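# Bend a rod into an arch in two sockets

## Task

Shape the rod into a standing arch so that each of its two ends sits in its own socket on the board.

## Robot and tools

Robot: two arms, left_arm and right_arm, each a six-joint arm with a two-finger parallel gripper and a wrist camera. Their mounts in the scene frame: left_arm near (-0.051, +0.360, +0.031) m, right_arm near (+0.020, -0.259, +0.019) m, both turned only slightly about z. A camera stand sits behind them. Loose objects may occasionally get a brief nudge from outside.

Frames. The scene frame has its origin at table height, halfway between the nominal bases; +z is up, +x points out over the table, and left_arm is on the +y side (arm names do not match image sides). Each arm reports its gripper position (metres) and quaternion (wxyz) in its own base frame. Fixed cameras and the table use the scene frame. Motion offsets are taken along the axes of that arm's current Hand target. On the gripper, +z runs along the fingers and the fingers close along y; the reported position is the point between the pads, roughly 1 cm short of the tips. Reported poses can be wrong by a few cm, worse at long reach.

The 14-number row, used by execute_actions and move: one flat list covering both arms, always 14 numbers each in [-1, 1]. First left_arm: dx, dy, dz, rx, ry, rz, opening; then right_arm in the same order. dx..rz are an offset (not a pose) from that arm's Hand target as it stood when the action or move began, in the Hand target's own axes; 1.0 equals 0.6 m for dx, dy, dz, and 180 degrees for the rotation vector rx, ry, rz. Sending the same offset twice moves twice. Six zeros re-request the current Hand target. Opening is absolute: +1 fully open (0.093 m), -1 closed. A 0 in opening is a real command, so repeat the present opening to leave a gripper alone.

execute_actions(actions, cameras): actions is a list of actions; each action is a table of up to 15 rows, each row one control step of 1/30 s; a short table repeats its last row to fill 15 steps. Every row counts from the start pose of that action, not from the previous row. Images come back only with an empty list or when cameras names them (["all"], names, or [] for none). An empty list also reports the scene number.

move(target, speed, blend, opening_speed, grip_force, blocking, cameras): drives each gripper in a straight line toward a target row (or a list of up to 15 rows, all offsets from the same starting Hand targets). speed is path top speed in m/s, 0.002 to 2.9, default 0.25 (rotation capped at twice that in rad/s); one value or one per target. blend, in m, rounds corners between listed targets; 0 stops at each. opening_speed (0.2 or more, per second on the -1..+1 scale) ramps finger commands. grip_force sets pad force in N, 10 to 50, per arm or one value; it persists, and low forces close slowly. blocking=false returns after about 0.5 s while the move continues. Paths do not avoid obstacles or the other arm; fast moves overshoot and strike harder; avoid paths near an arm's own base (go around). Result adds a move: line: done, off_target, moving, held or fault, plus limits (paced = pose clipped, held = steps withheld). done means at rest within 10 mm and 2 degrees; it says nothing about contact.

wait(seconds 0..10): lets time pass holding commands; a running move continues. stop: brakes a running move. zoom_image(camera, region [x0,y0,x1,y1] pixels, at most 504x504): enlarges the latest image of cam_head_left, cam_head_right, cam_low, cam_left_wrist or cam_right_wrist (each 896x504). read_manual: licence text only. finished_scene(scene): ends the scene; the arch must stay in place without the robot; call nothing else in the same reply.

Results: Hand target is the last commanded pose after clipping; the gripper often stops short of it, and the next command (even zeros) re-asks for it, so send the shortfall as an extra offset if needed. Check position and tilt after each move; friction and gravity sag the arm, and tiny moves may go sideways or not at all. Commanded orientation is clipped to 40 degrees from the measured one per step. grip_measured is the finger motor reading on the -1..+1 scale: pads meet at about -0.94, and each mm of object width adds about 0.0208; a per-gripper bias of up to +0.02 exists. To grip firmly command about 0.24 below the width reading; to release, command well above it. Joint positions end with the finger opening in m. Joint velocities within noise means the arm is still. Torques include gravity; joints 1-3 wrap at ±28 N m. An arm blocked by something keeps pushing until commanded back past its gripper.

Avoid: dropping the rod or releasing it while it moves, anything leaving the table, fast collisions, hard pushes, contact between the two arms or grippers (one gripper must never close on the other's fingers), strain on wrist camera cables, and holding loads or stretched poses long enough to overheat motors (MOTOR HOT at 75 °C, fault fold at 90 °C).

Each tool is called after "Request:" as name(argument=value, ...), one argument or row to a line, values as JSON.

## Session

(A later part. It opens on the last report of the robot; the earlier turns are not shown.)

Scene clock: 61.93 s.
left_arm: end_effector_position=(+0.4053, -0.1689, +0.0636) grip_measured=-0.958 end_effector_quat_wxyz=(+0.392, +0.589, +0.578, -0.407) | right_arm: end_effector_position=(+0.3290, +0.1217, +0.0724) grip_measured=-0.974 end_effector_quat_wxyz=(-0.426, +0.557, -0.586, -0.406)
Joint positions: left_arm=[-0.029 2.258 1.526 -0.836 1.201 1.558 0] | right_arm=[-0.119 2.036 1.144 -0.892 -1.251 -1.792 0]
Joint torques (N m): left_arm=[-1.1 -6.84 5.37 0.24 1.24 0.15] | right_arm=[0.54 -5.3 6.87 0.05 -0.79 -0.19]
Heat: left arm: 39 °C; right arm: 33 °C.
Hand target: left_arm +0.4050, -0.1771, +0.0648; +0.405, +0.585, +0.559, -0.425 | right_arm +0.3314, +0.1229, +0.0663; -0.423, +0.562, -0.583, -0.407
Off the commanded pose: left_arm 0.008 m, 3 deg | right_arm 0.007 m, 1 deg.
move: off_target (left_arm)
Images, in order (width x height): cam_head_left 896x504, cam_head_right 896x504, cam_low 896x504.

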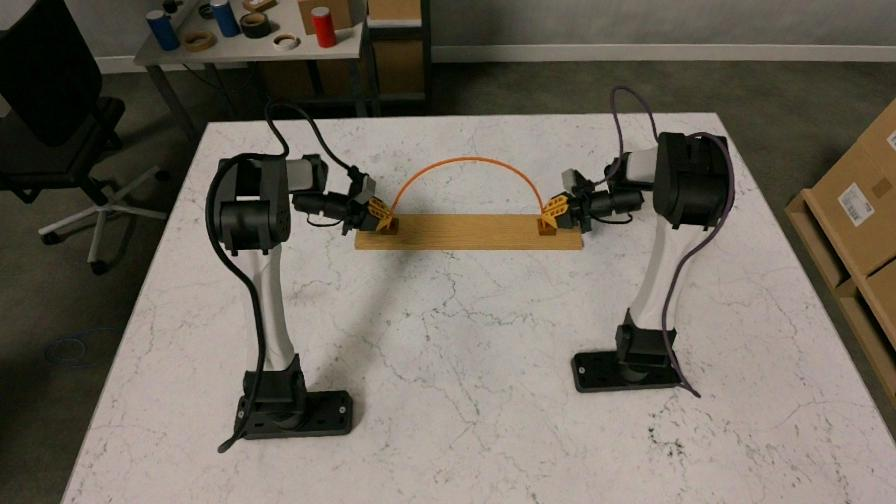

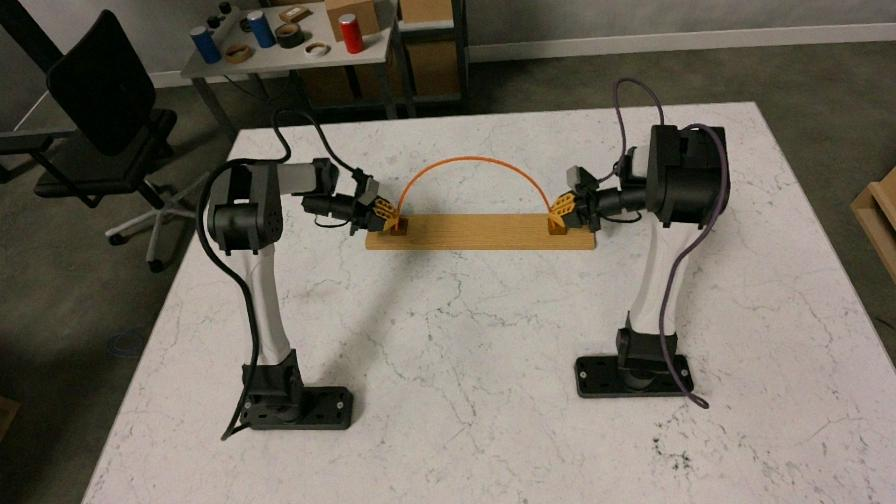

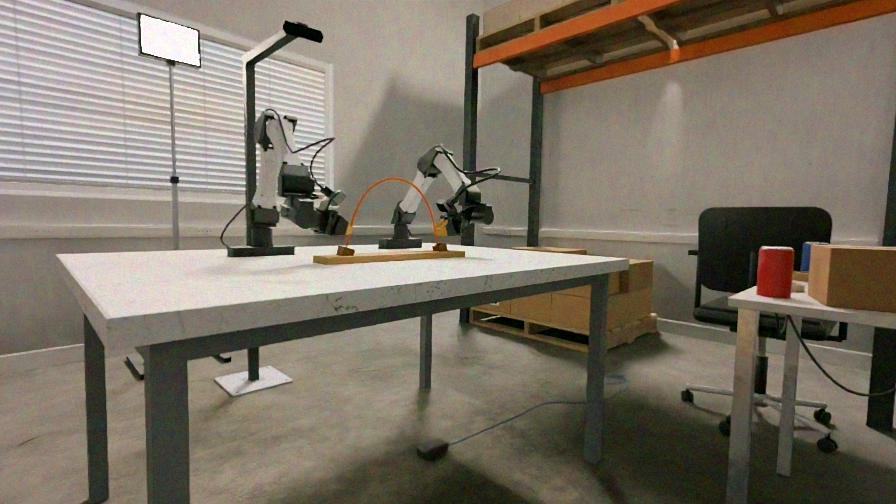

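Request:
move(
  target=[-0.031,0.0205,-0.001,0,0,0,-1,-0.027,-0.0177,-0.0127,0,0,0,-1],
  speed=0.07,
  cameras=["cam_head_left","cam_head_right","cam_low"],
)

Request:
zoom_image(
  camera="cam_low",
  region=[325, 220, 365, 260],
)

Request:
zoom_image(
  camera="cam_low",
  region=[420, 220, 460, 260],
)

Request:
zoom_image(
  camera="cam_head_left",
  region=[370, 200, 410, 240],
)

Request:
zoom_image(
  camera="cam_head_right",
  region=[535, 200, 575, 240],
)

Scene clock: 69.73 s.
left_arm: end_effector_position=(+0.4175, -0.1687, +0.0749) grip_measured=-0.958 end_effector_quat_wxyz=(+0.394, +0.591, +0.579, -0.400) | right_arm: end_effector_position=(+0.3364, +0.1140, +0.0739) grip_measured=-0.974 end_effector_quat_wxyz=(-0.404, +0.570, -0.599, -0.391)
Joint positions: left_arm=[-0.029 2.265 1.594 -0.87 1.192 1.542 0] | right_arm=[-0.128 2.04 1.207 -0.954 -1.186 -1.796 0]
Joint torques (N m): left_arm=[-2.17 -7.35 6.54 0.2 1.31 -0.09] | right_arm=[0.91 -6.46 8.18 -0.16 -1.53 -0.19]
Heat: left arm: 38 °C; right arm: 33 °C.
Hand target: left_arm +0.4171, -0.1829, +0.0826; +0.405, +0.585, +0.559, -0.425 | right_arm +0.3420, +0.1202, +0.0841; -0.423, +0.562, -0.583, -0.407
Off the commanded pose: left_arm 0.016 m, 4 deg | right_arm 0.013 m, 3 deg.
move: off_target (left_arm, right_arm)
Images, in order (width x height): cam_head_left 896x504, cam_head_right 896x504, cam_low 896x504.

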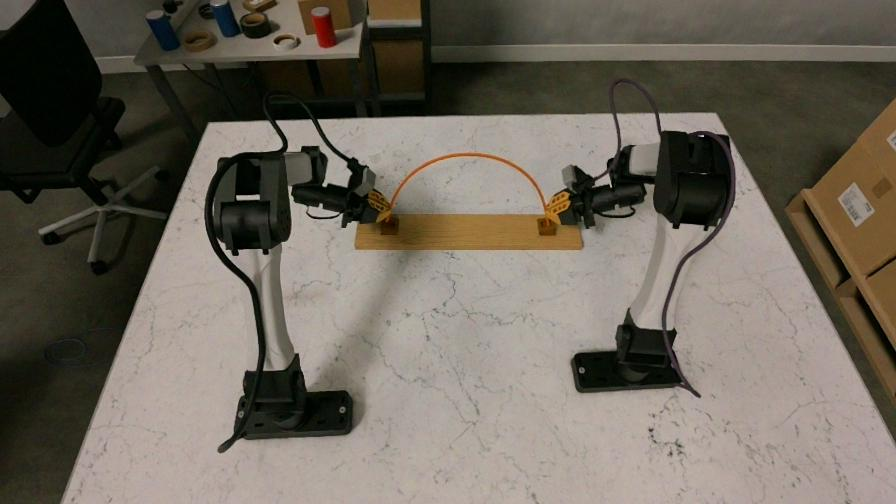

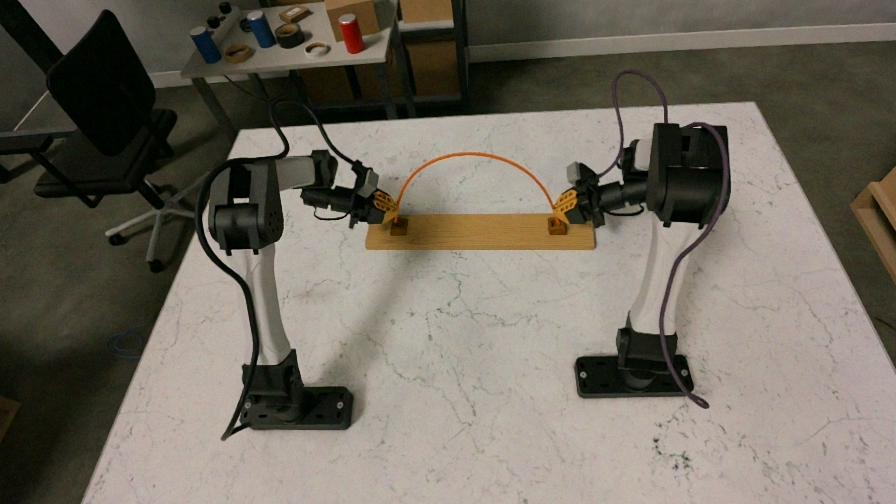

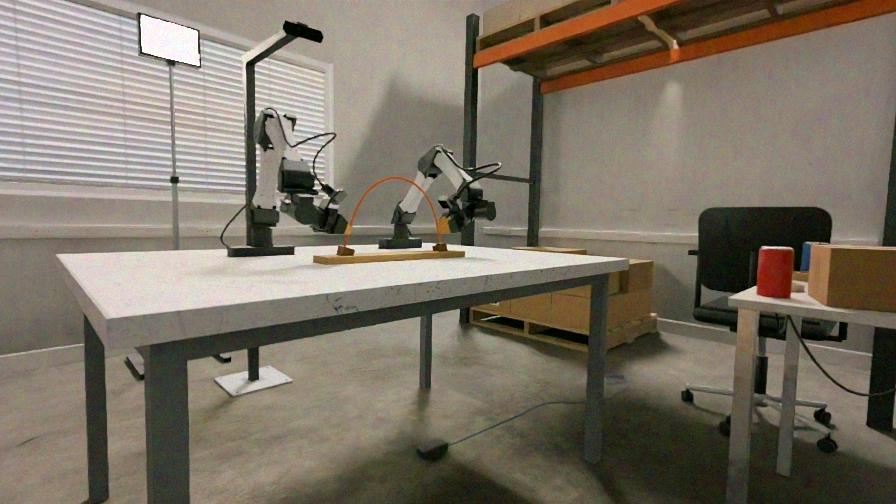

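Scaled by 12.600.

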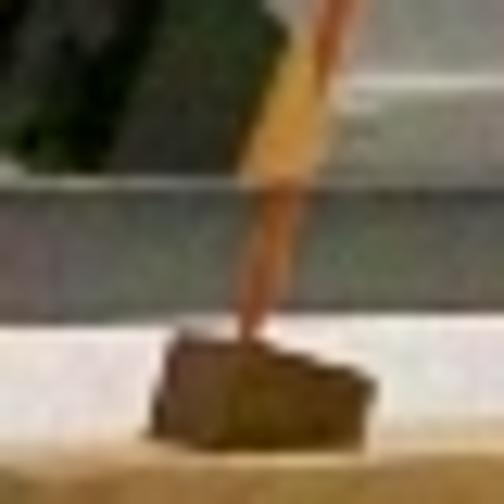

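Scaled by 12.600.

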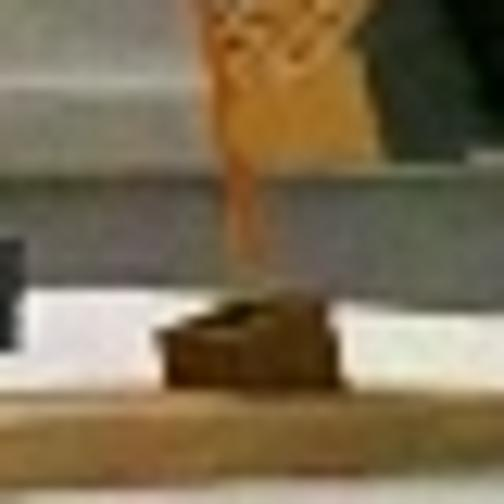

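Scaled by 12.600.

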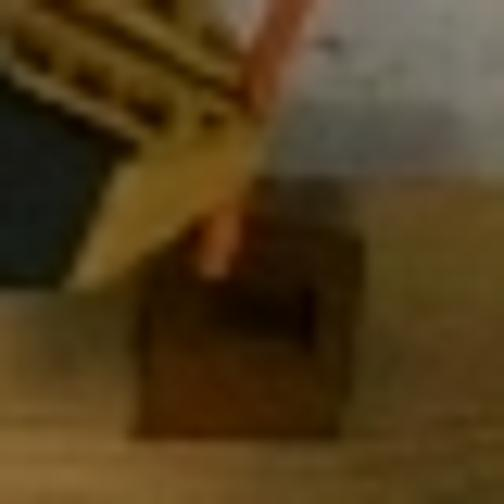

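Scaled by 12.600.

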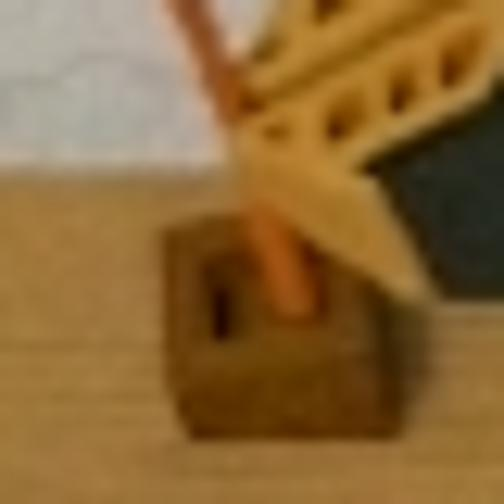

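Request:
move(
  target=[
    [-0.0047,0.0015,0.0142,0,0,0,-1,-0.011,-0.003,0.0123,0,0,0,-1],
    [0.0365,0.0015,0.0275,0,0,0,-1,0.03,-0.003,0.0257,0,0,0,-1],
  ],
  speed=0.05,
  blend=[0.002,0],
  cameras=["cam_head_left","cam_head_right","cam_low"],
)

Request:
zoom_image(
  camera="cam_low",
  region=[325, 220, 365, 260],
)

Request:
zoom_image(
  camera="cam_low",
  region=[420, 220, 460, 260],
)

Request:
zoom_image(
  camera="cam_head_left",
  region=[370, 200, 410, 240],
)

Request:
zoom_image(
  camera="cam_head_right",
  region=[535, 200, 575, 240],
)

Scene clock: 75.77 s.
left_arm: end_effector_position=(+0.4238, -0.1744, +0.0555) grip_measured=-0.958 end_effector_quat_wxyz=(+0.395, +0.590, +0.580, -0.399) | right_arm: end_effector_position=(+0.3462, +0.1170, +0.0647) grip_measured=-0.974 end_effector_quat_wxyz=(-0.416, +0.565, -0.596, -0.391)
Joint positions: left_arm=[-0.042 2.308 1.584 -0.773 1.192 1.496 0] | right_arm=[-0.12 2.075 1.207 -0.868 -1.21 -1.751 0]
Joint torques (N m): left_arm=[-3 -7.77 4.01 0.48 1.3 -0.11] | right_arm=[2.3 -6.3 4.55 0.35 -1.31 0]
Heat: left arm: 39 °C; right arm: 33 °C.
Hand target: left_arm +0.4175, -0.1918, +0.0567; +0.405, +0.585, +0.559, -0.425 | right_arm +0.3442, +0.1293, +0.0622; -0.423, +0.562, -0.583, -0.407
Off the commanded pose: left_arm 0.018 m, 4 deg | right_arm 0.013 m, 3 deg.
move: off_target (left_arm, right_arm)
Images, in order (width x height): cam_head_left 896x504, cam_head_right 896x504, cam_low 896x504.

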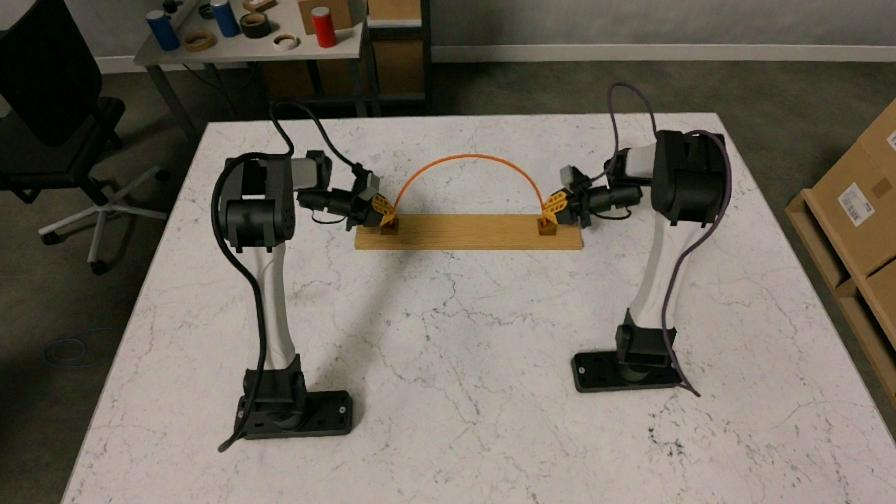

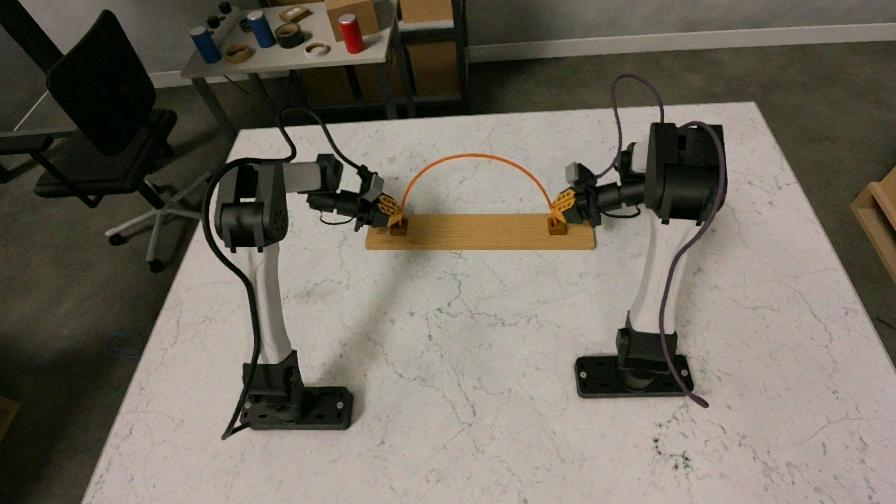

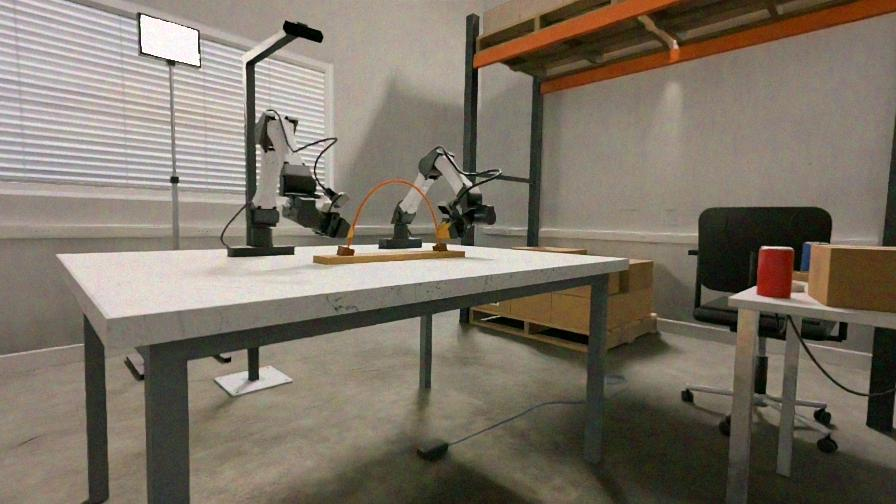

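Scaled by 12.600.

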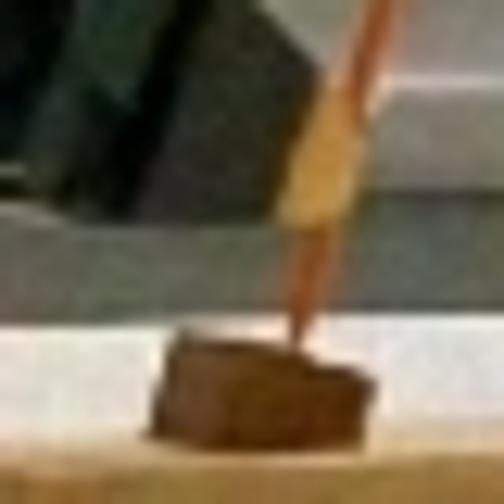

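Scaled by 12.600.

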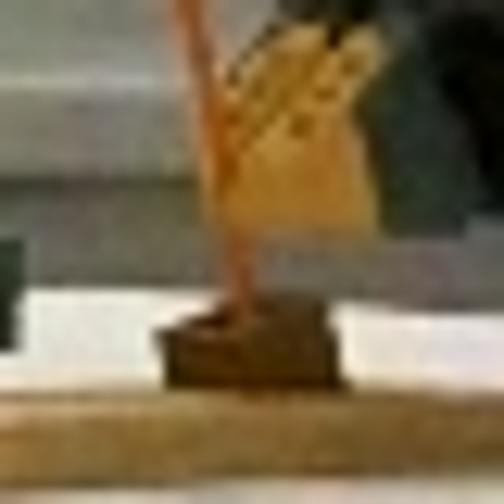

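Scaled by 12.600.

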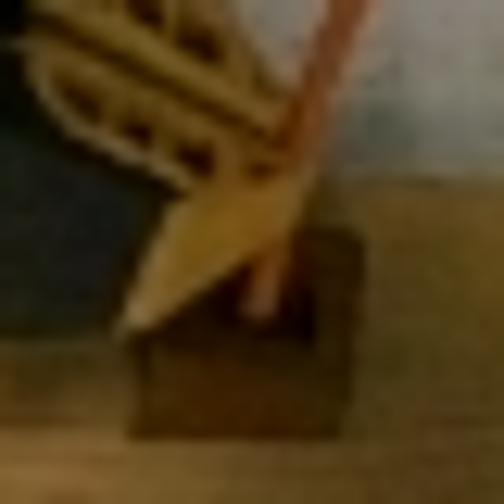

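Scaled by 12.600.

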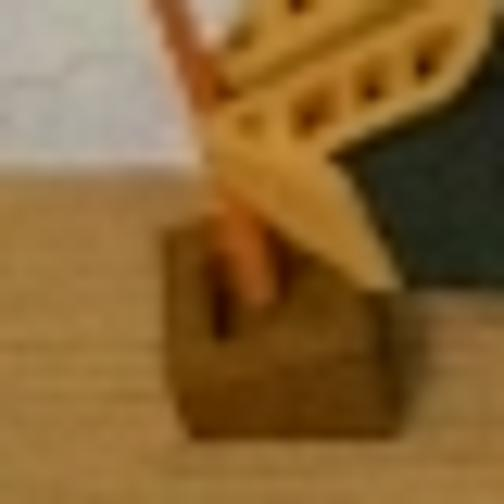

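Request:
move(
  target=[0.027,-0.005,0.0035,0,0,0,-1,0.03,0.003,0.0045,0,0,0,-1],
  speed=0.05,
  cameras=["cam_head_left","cam_head_right","cam_low"],
)

Request:
zoom_image(
  camera="cam_low",
  region=[325, 220, 365, 260],
)

Request:
zoom_image(
  camera="cam_low",
  region=[420, 220, 460, 260],
)

Request:
zoom_image(
  camera="cam_head_left",
  region=[370, 200, 410, 240],
)

Request:
zoom_image(
  camera="cam_head_right",
  region=[535, 200, 575, 240],
)

Scene clock: 79.33 s.
left_arm: end_effector_position=(+0.4212, -0.1765, +0.0511) grip_measured=-0.958 end_effector_quat_wxyz=(+0.406, +0.584, +0.572, -0.410) | right_arm: end_effector_position=(+0.3474, +0.1202, +0.0618) grip_measured=-0.974 end_effector_quat_wxyz=(-0.434, +0.551, -0.586, -0.406)
Joint positions: left_arm=[-0.042 2.319 1.558 -0.734 1.228 1.496 0] | right_arm=[-0.12 2.107 1.198 -0.842 -1.268 -1.762 0]
Joint torques (N m): left_arm=[-2.4 -6.71 3.49 0.53 0.95 0.04] | right_arm=[1.62 -5.46 3.55 0.4 -0.63 -0.16]
Heat: left arm: 38 °C; right arm: 33 °C.
Hand target: left_arm +0.4146, -0.1887, +0.0407; +0.405, +0.585, +0.559, -0.425 | right_arm +0.3422, +0.1263, +0.0442; -0.423, +0.561, -0.583, -0.407
Off the commanded pose: left_arm 0.017 m, 2 deg | right_arm 0.019 m, 2 deg.
move: off_target (left_arm, right_arm)
Images, in order (width x height): cam_head_left 896x504, cam_head_right 896x504, cam_low 896x504.

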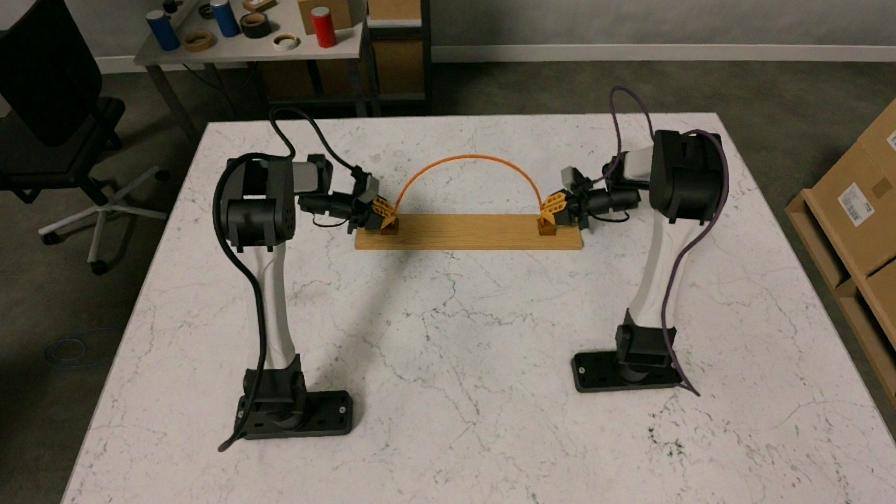

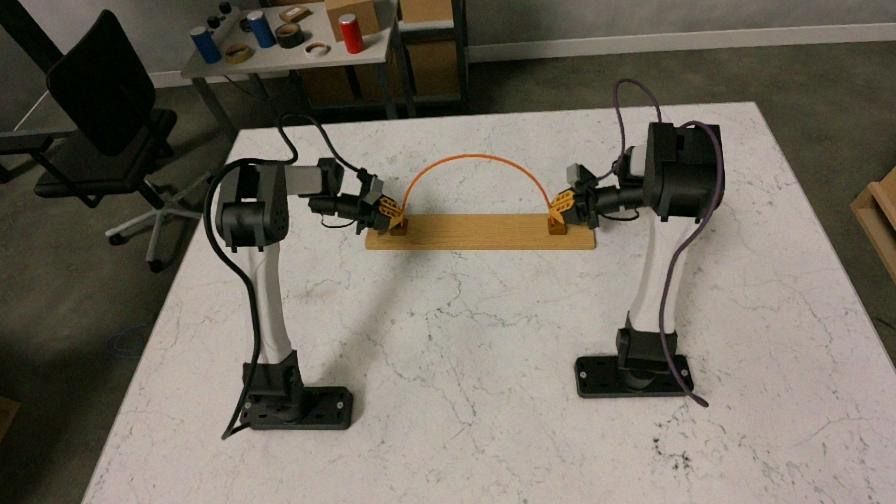

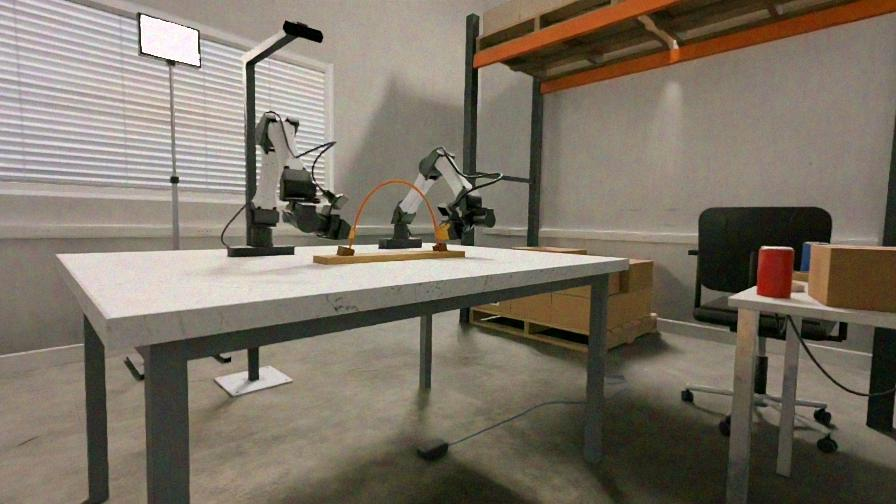

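Scaled by 12.600.

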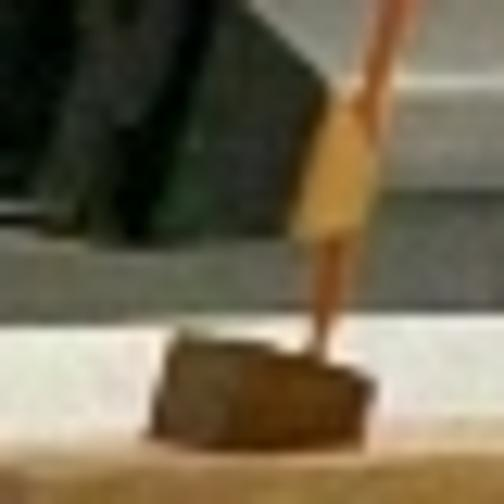

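Scaled by 12.600.

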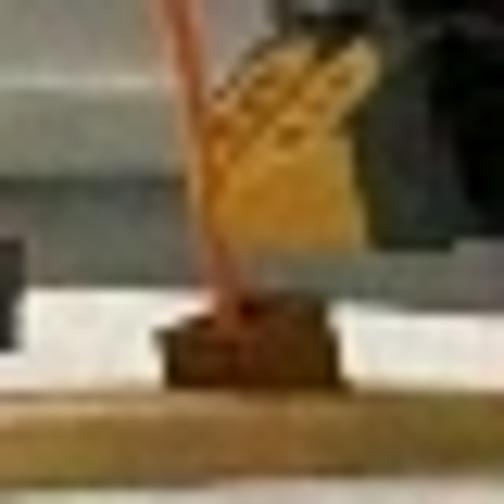

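Scaled by 12.600.

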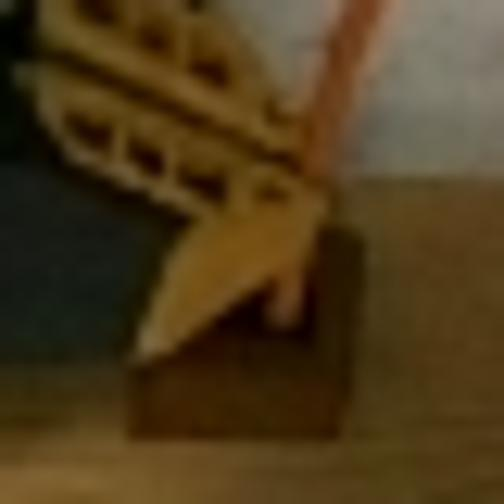

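Scaled by 12.600.

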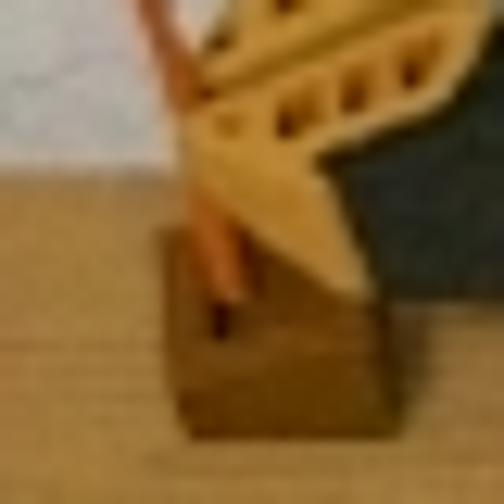

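Request:
move(
  target=[
    [-0.0075,0,-0.02,0,0,0,-1,-0.0195,0,-0.015,0,0,0,-1],
    [-0.0075,0,-0.02,0,0,0,-0.1,-0.0195,0,-0.015,0,0,0,-0.1],
  ],
  speed=0.05,
  opening_speed=0.5,
  cameras=["all"],
)

Request:
zoom_image(
  camera="cam_low",
  region=[300, 160, 480, 280],
)

Scene clock: 84.53 s.
left_arm: end_effector_position=(+0.4126, -0.1751, +0.0482) grip_measured=-0.103 end_effector_quat_wxyz=(+0.396, +0.582, +0.571, -0.421) | right_arm: end_effector_position=(+0.3427, +0.1187, +0.0577) grip_measured=-0.102 end_effector_quat_wxyz=(-0.424, +0.563, -0.586, -0.400)
Joint positions: left_arm=[-0.039 2.329 1.56 -0.804 1.233 1.552 0.04] | right_arm=[-0.121 2.107 1.198 -0.872 -1.237 -1.801 0.04]
Joint torques (N m): left_arm=[-0.34 -7.66 6.17 0.19 0.91 0.17] | right_arm=[0.64 -7.25 6 -0.13 -0.95 -0.1]
Heat: left arm: 39 °C; right arm: 32 °C.
Hand target: left_arm +0.4151, -0.1787, +0.0487; +0.405, +0.585, +0.559, -0.425 | right_arm +0.3421, +0.1213, +0.0582; -0.423, +0.561, -0.583, -0.407
Off the commanded pose: left_arm 0.004 m, 2 deg | right_arm 0.003 m, 1 deg.
move: done

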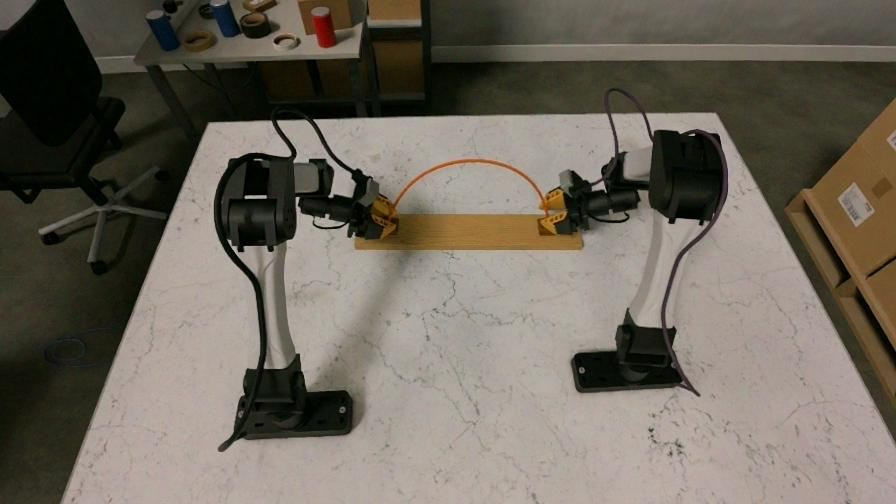

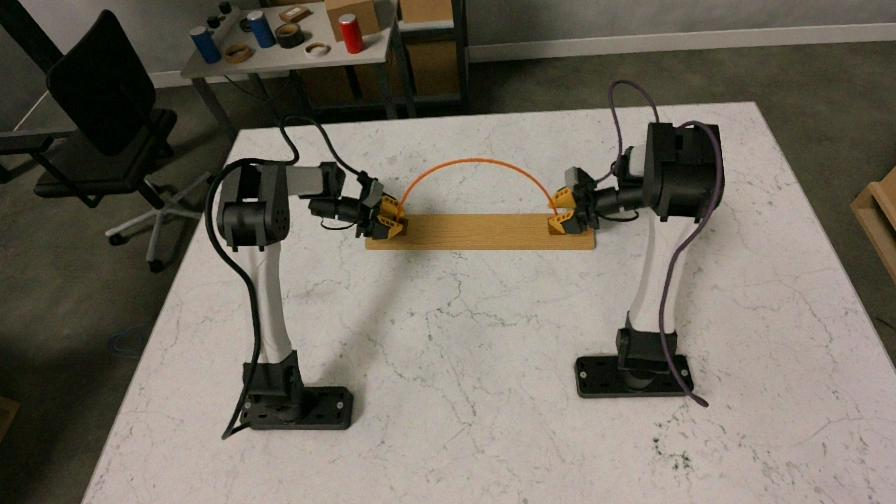

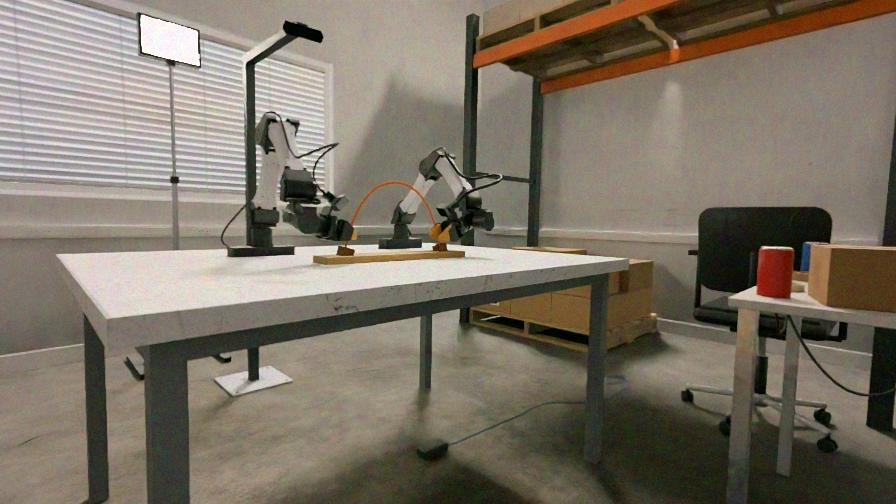

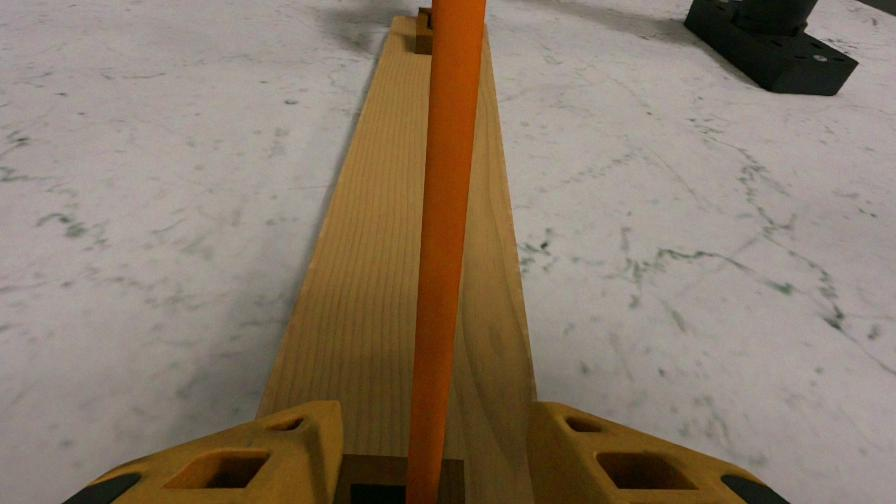

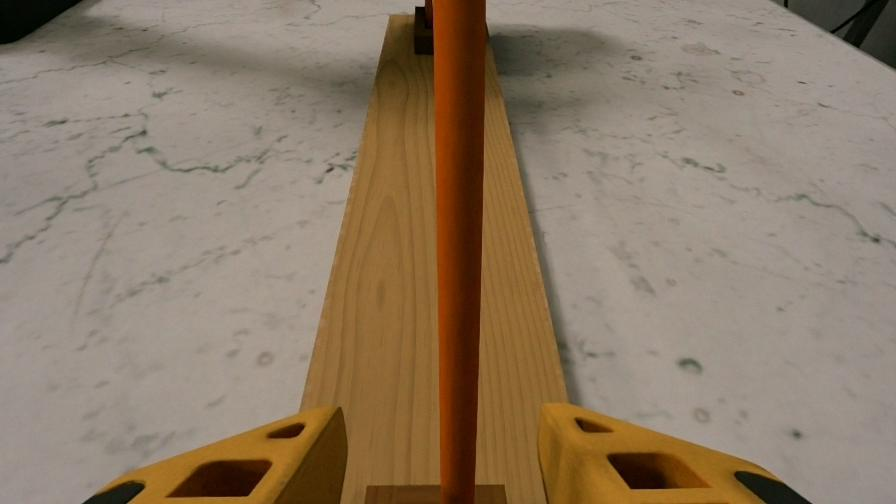

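Scaled by 2.800.

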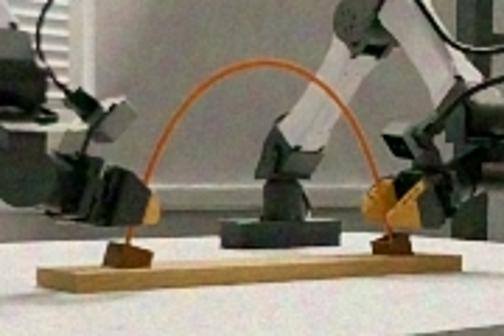

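Request:
move(
  target=[-0.03,0,-0.17,0,0,0,0,-0.03,0,-0.17,0,0,0,0],
  speed=0.2,
  cameras=["cam_head_left","cam_low"],
)

Request:
finished_scene(
  scene=2,
)

Scene clock: 87.60 s.
left_arm: end_effector_position=(+0.4167, -0.0850, +0.0990) grip_measured=-0.003 end_effector_quat_wxyz=(+0.400, +0.575, +0.580, -0.416) | right_arm: end_effector_position=(+0.3328, +0.0317, +0.0888) grip_measured=-0.002 end_effector_quat_wxyz=(+0.397, -0.524, +0.647, +0.386)
Joint positions: left_arm=[0.174 2.416 1.901 -1.545 1.184 2.068 0.045] | right_arm=[-0.371 2.107 1.359 -1.359 -1.103 -2.068 0.045]
Joint torques (N m): left_arm=[-0.51 -7.88 6.17 -0.58 0.65 0.16] | right_arm=[0.29 -11.21 8.06 -0.66 -0.8 -0.14]
Heat: left arm: 39 °C; right arm: 33 °C.
Hand target: left_arm +0.4194, -0.0873, +0.0973; +0.405, +0.585, +0.559, -0.426 | right_arm +0.3385, +0.0301, +0.1070; +0.423, -0.562, +0.583, +0.407
Off the commanded pose: left_arm 0.004 m, 3 deg | right_arm 0.019 m, 9 deg.
joint sent to its limit (left arm) — joint 6 (wrist roll), upper limit. The joint targets still meet the commanded pose.
joint sent to its limit (right arm) — joint 6 (wrist roll), lower limit. The joint targets are off in orientation, not in position.
move: off_target (left_arm, right_arm)
Images, in order (width x height): cam_head_left 896x504, cam_low 896x504.

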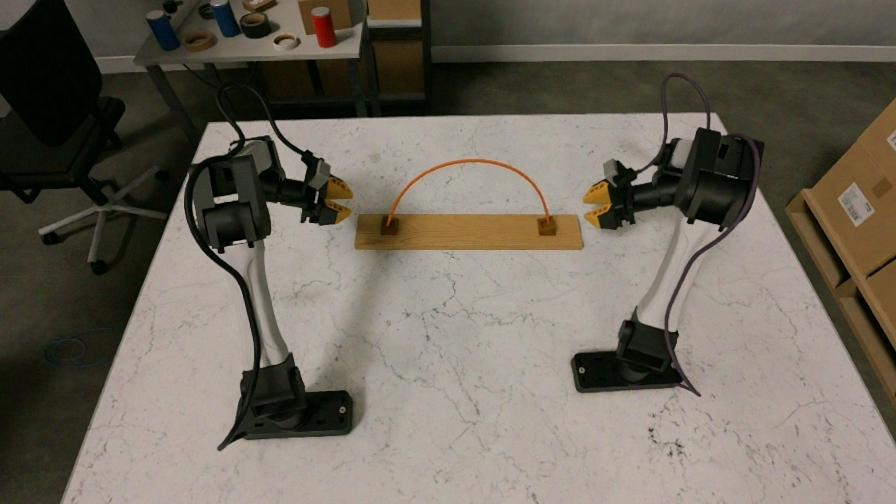

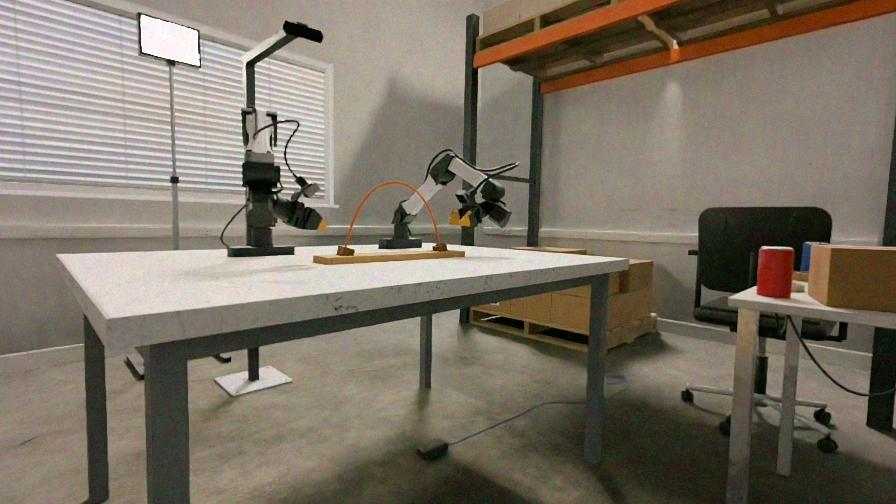

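The scene is finished: the task was done.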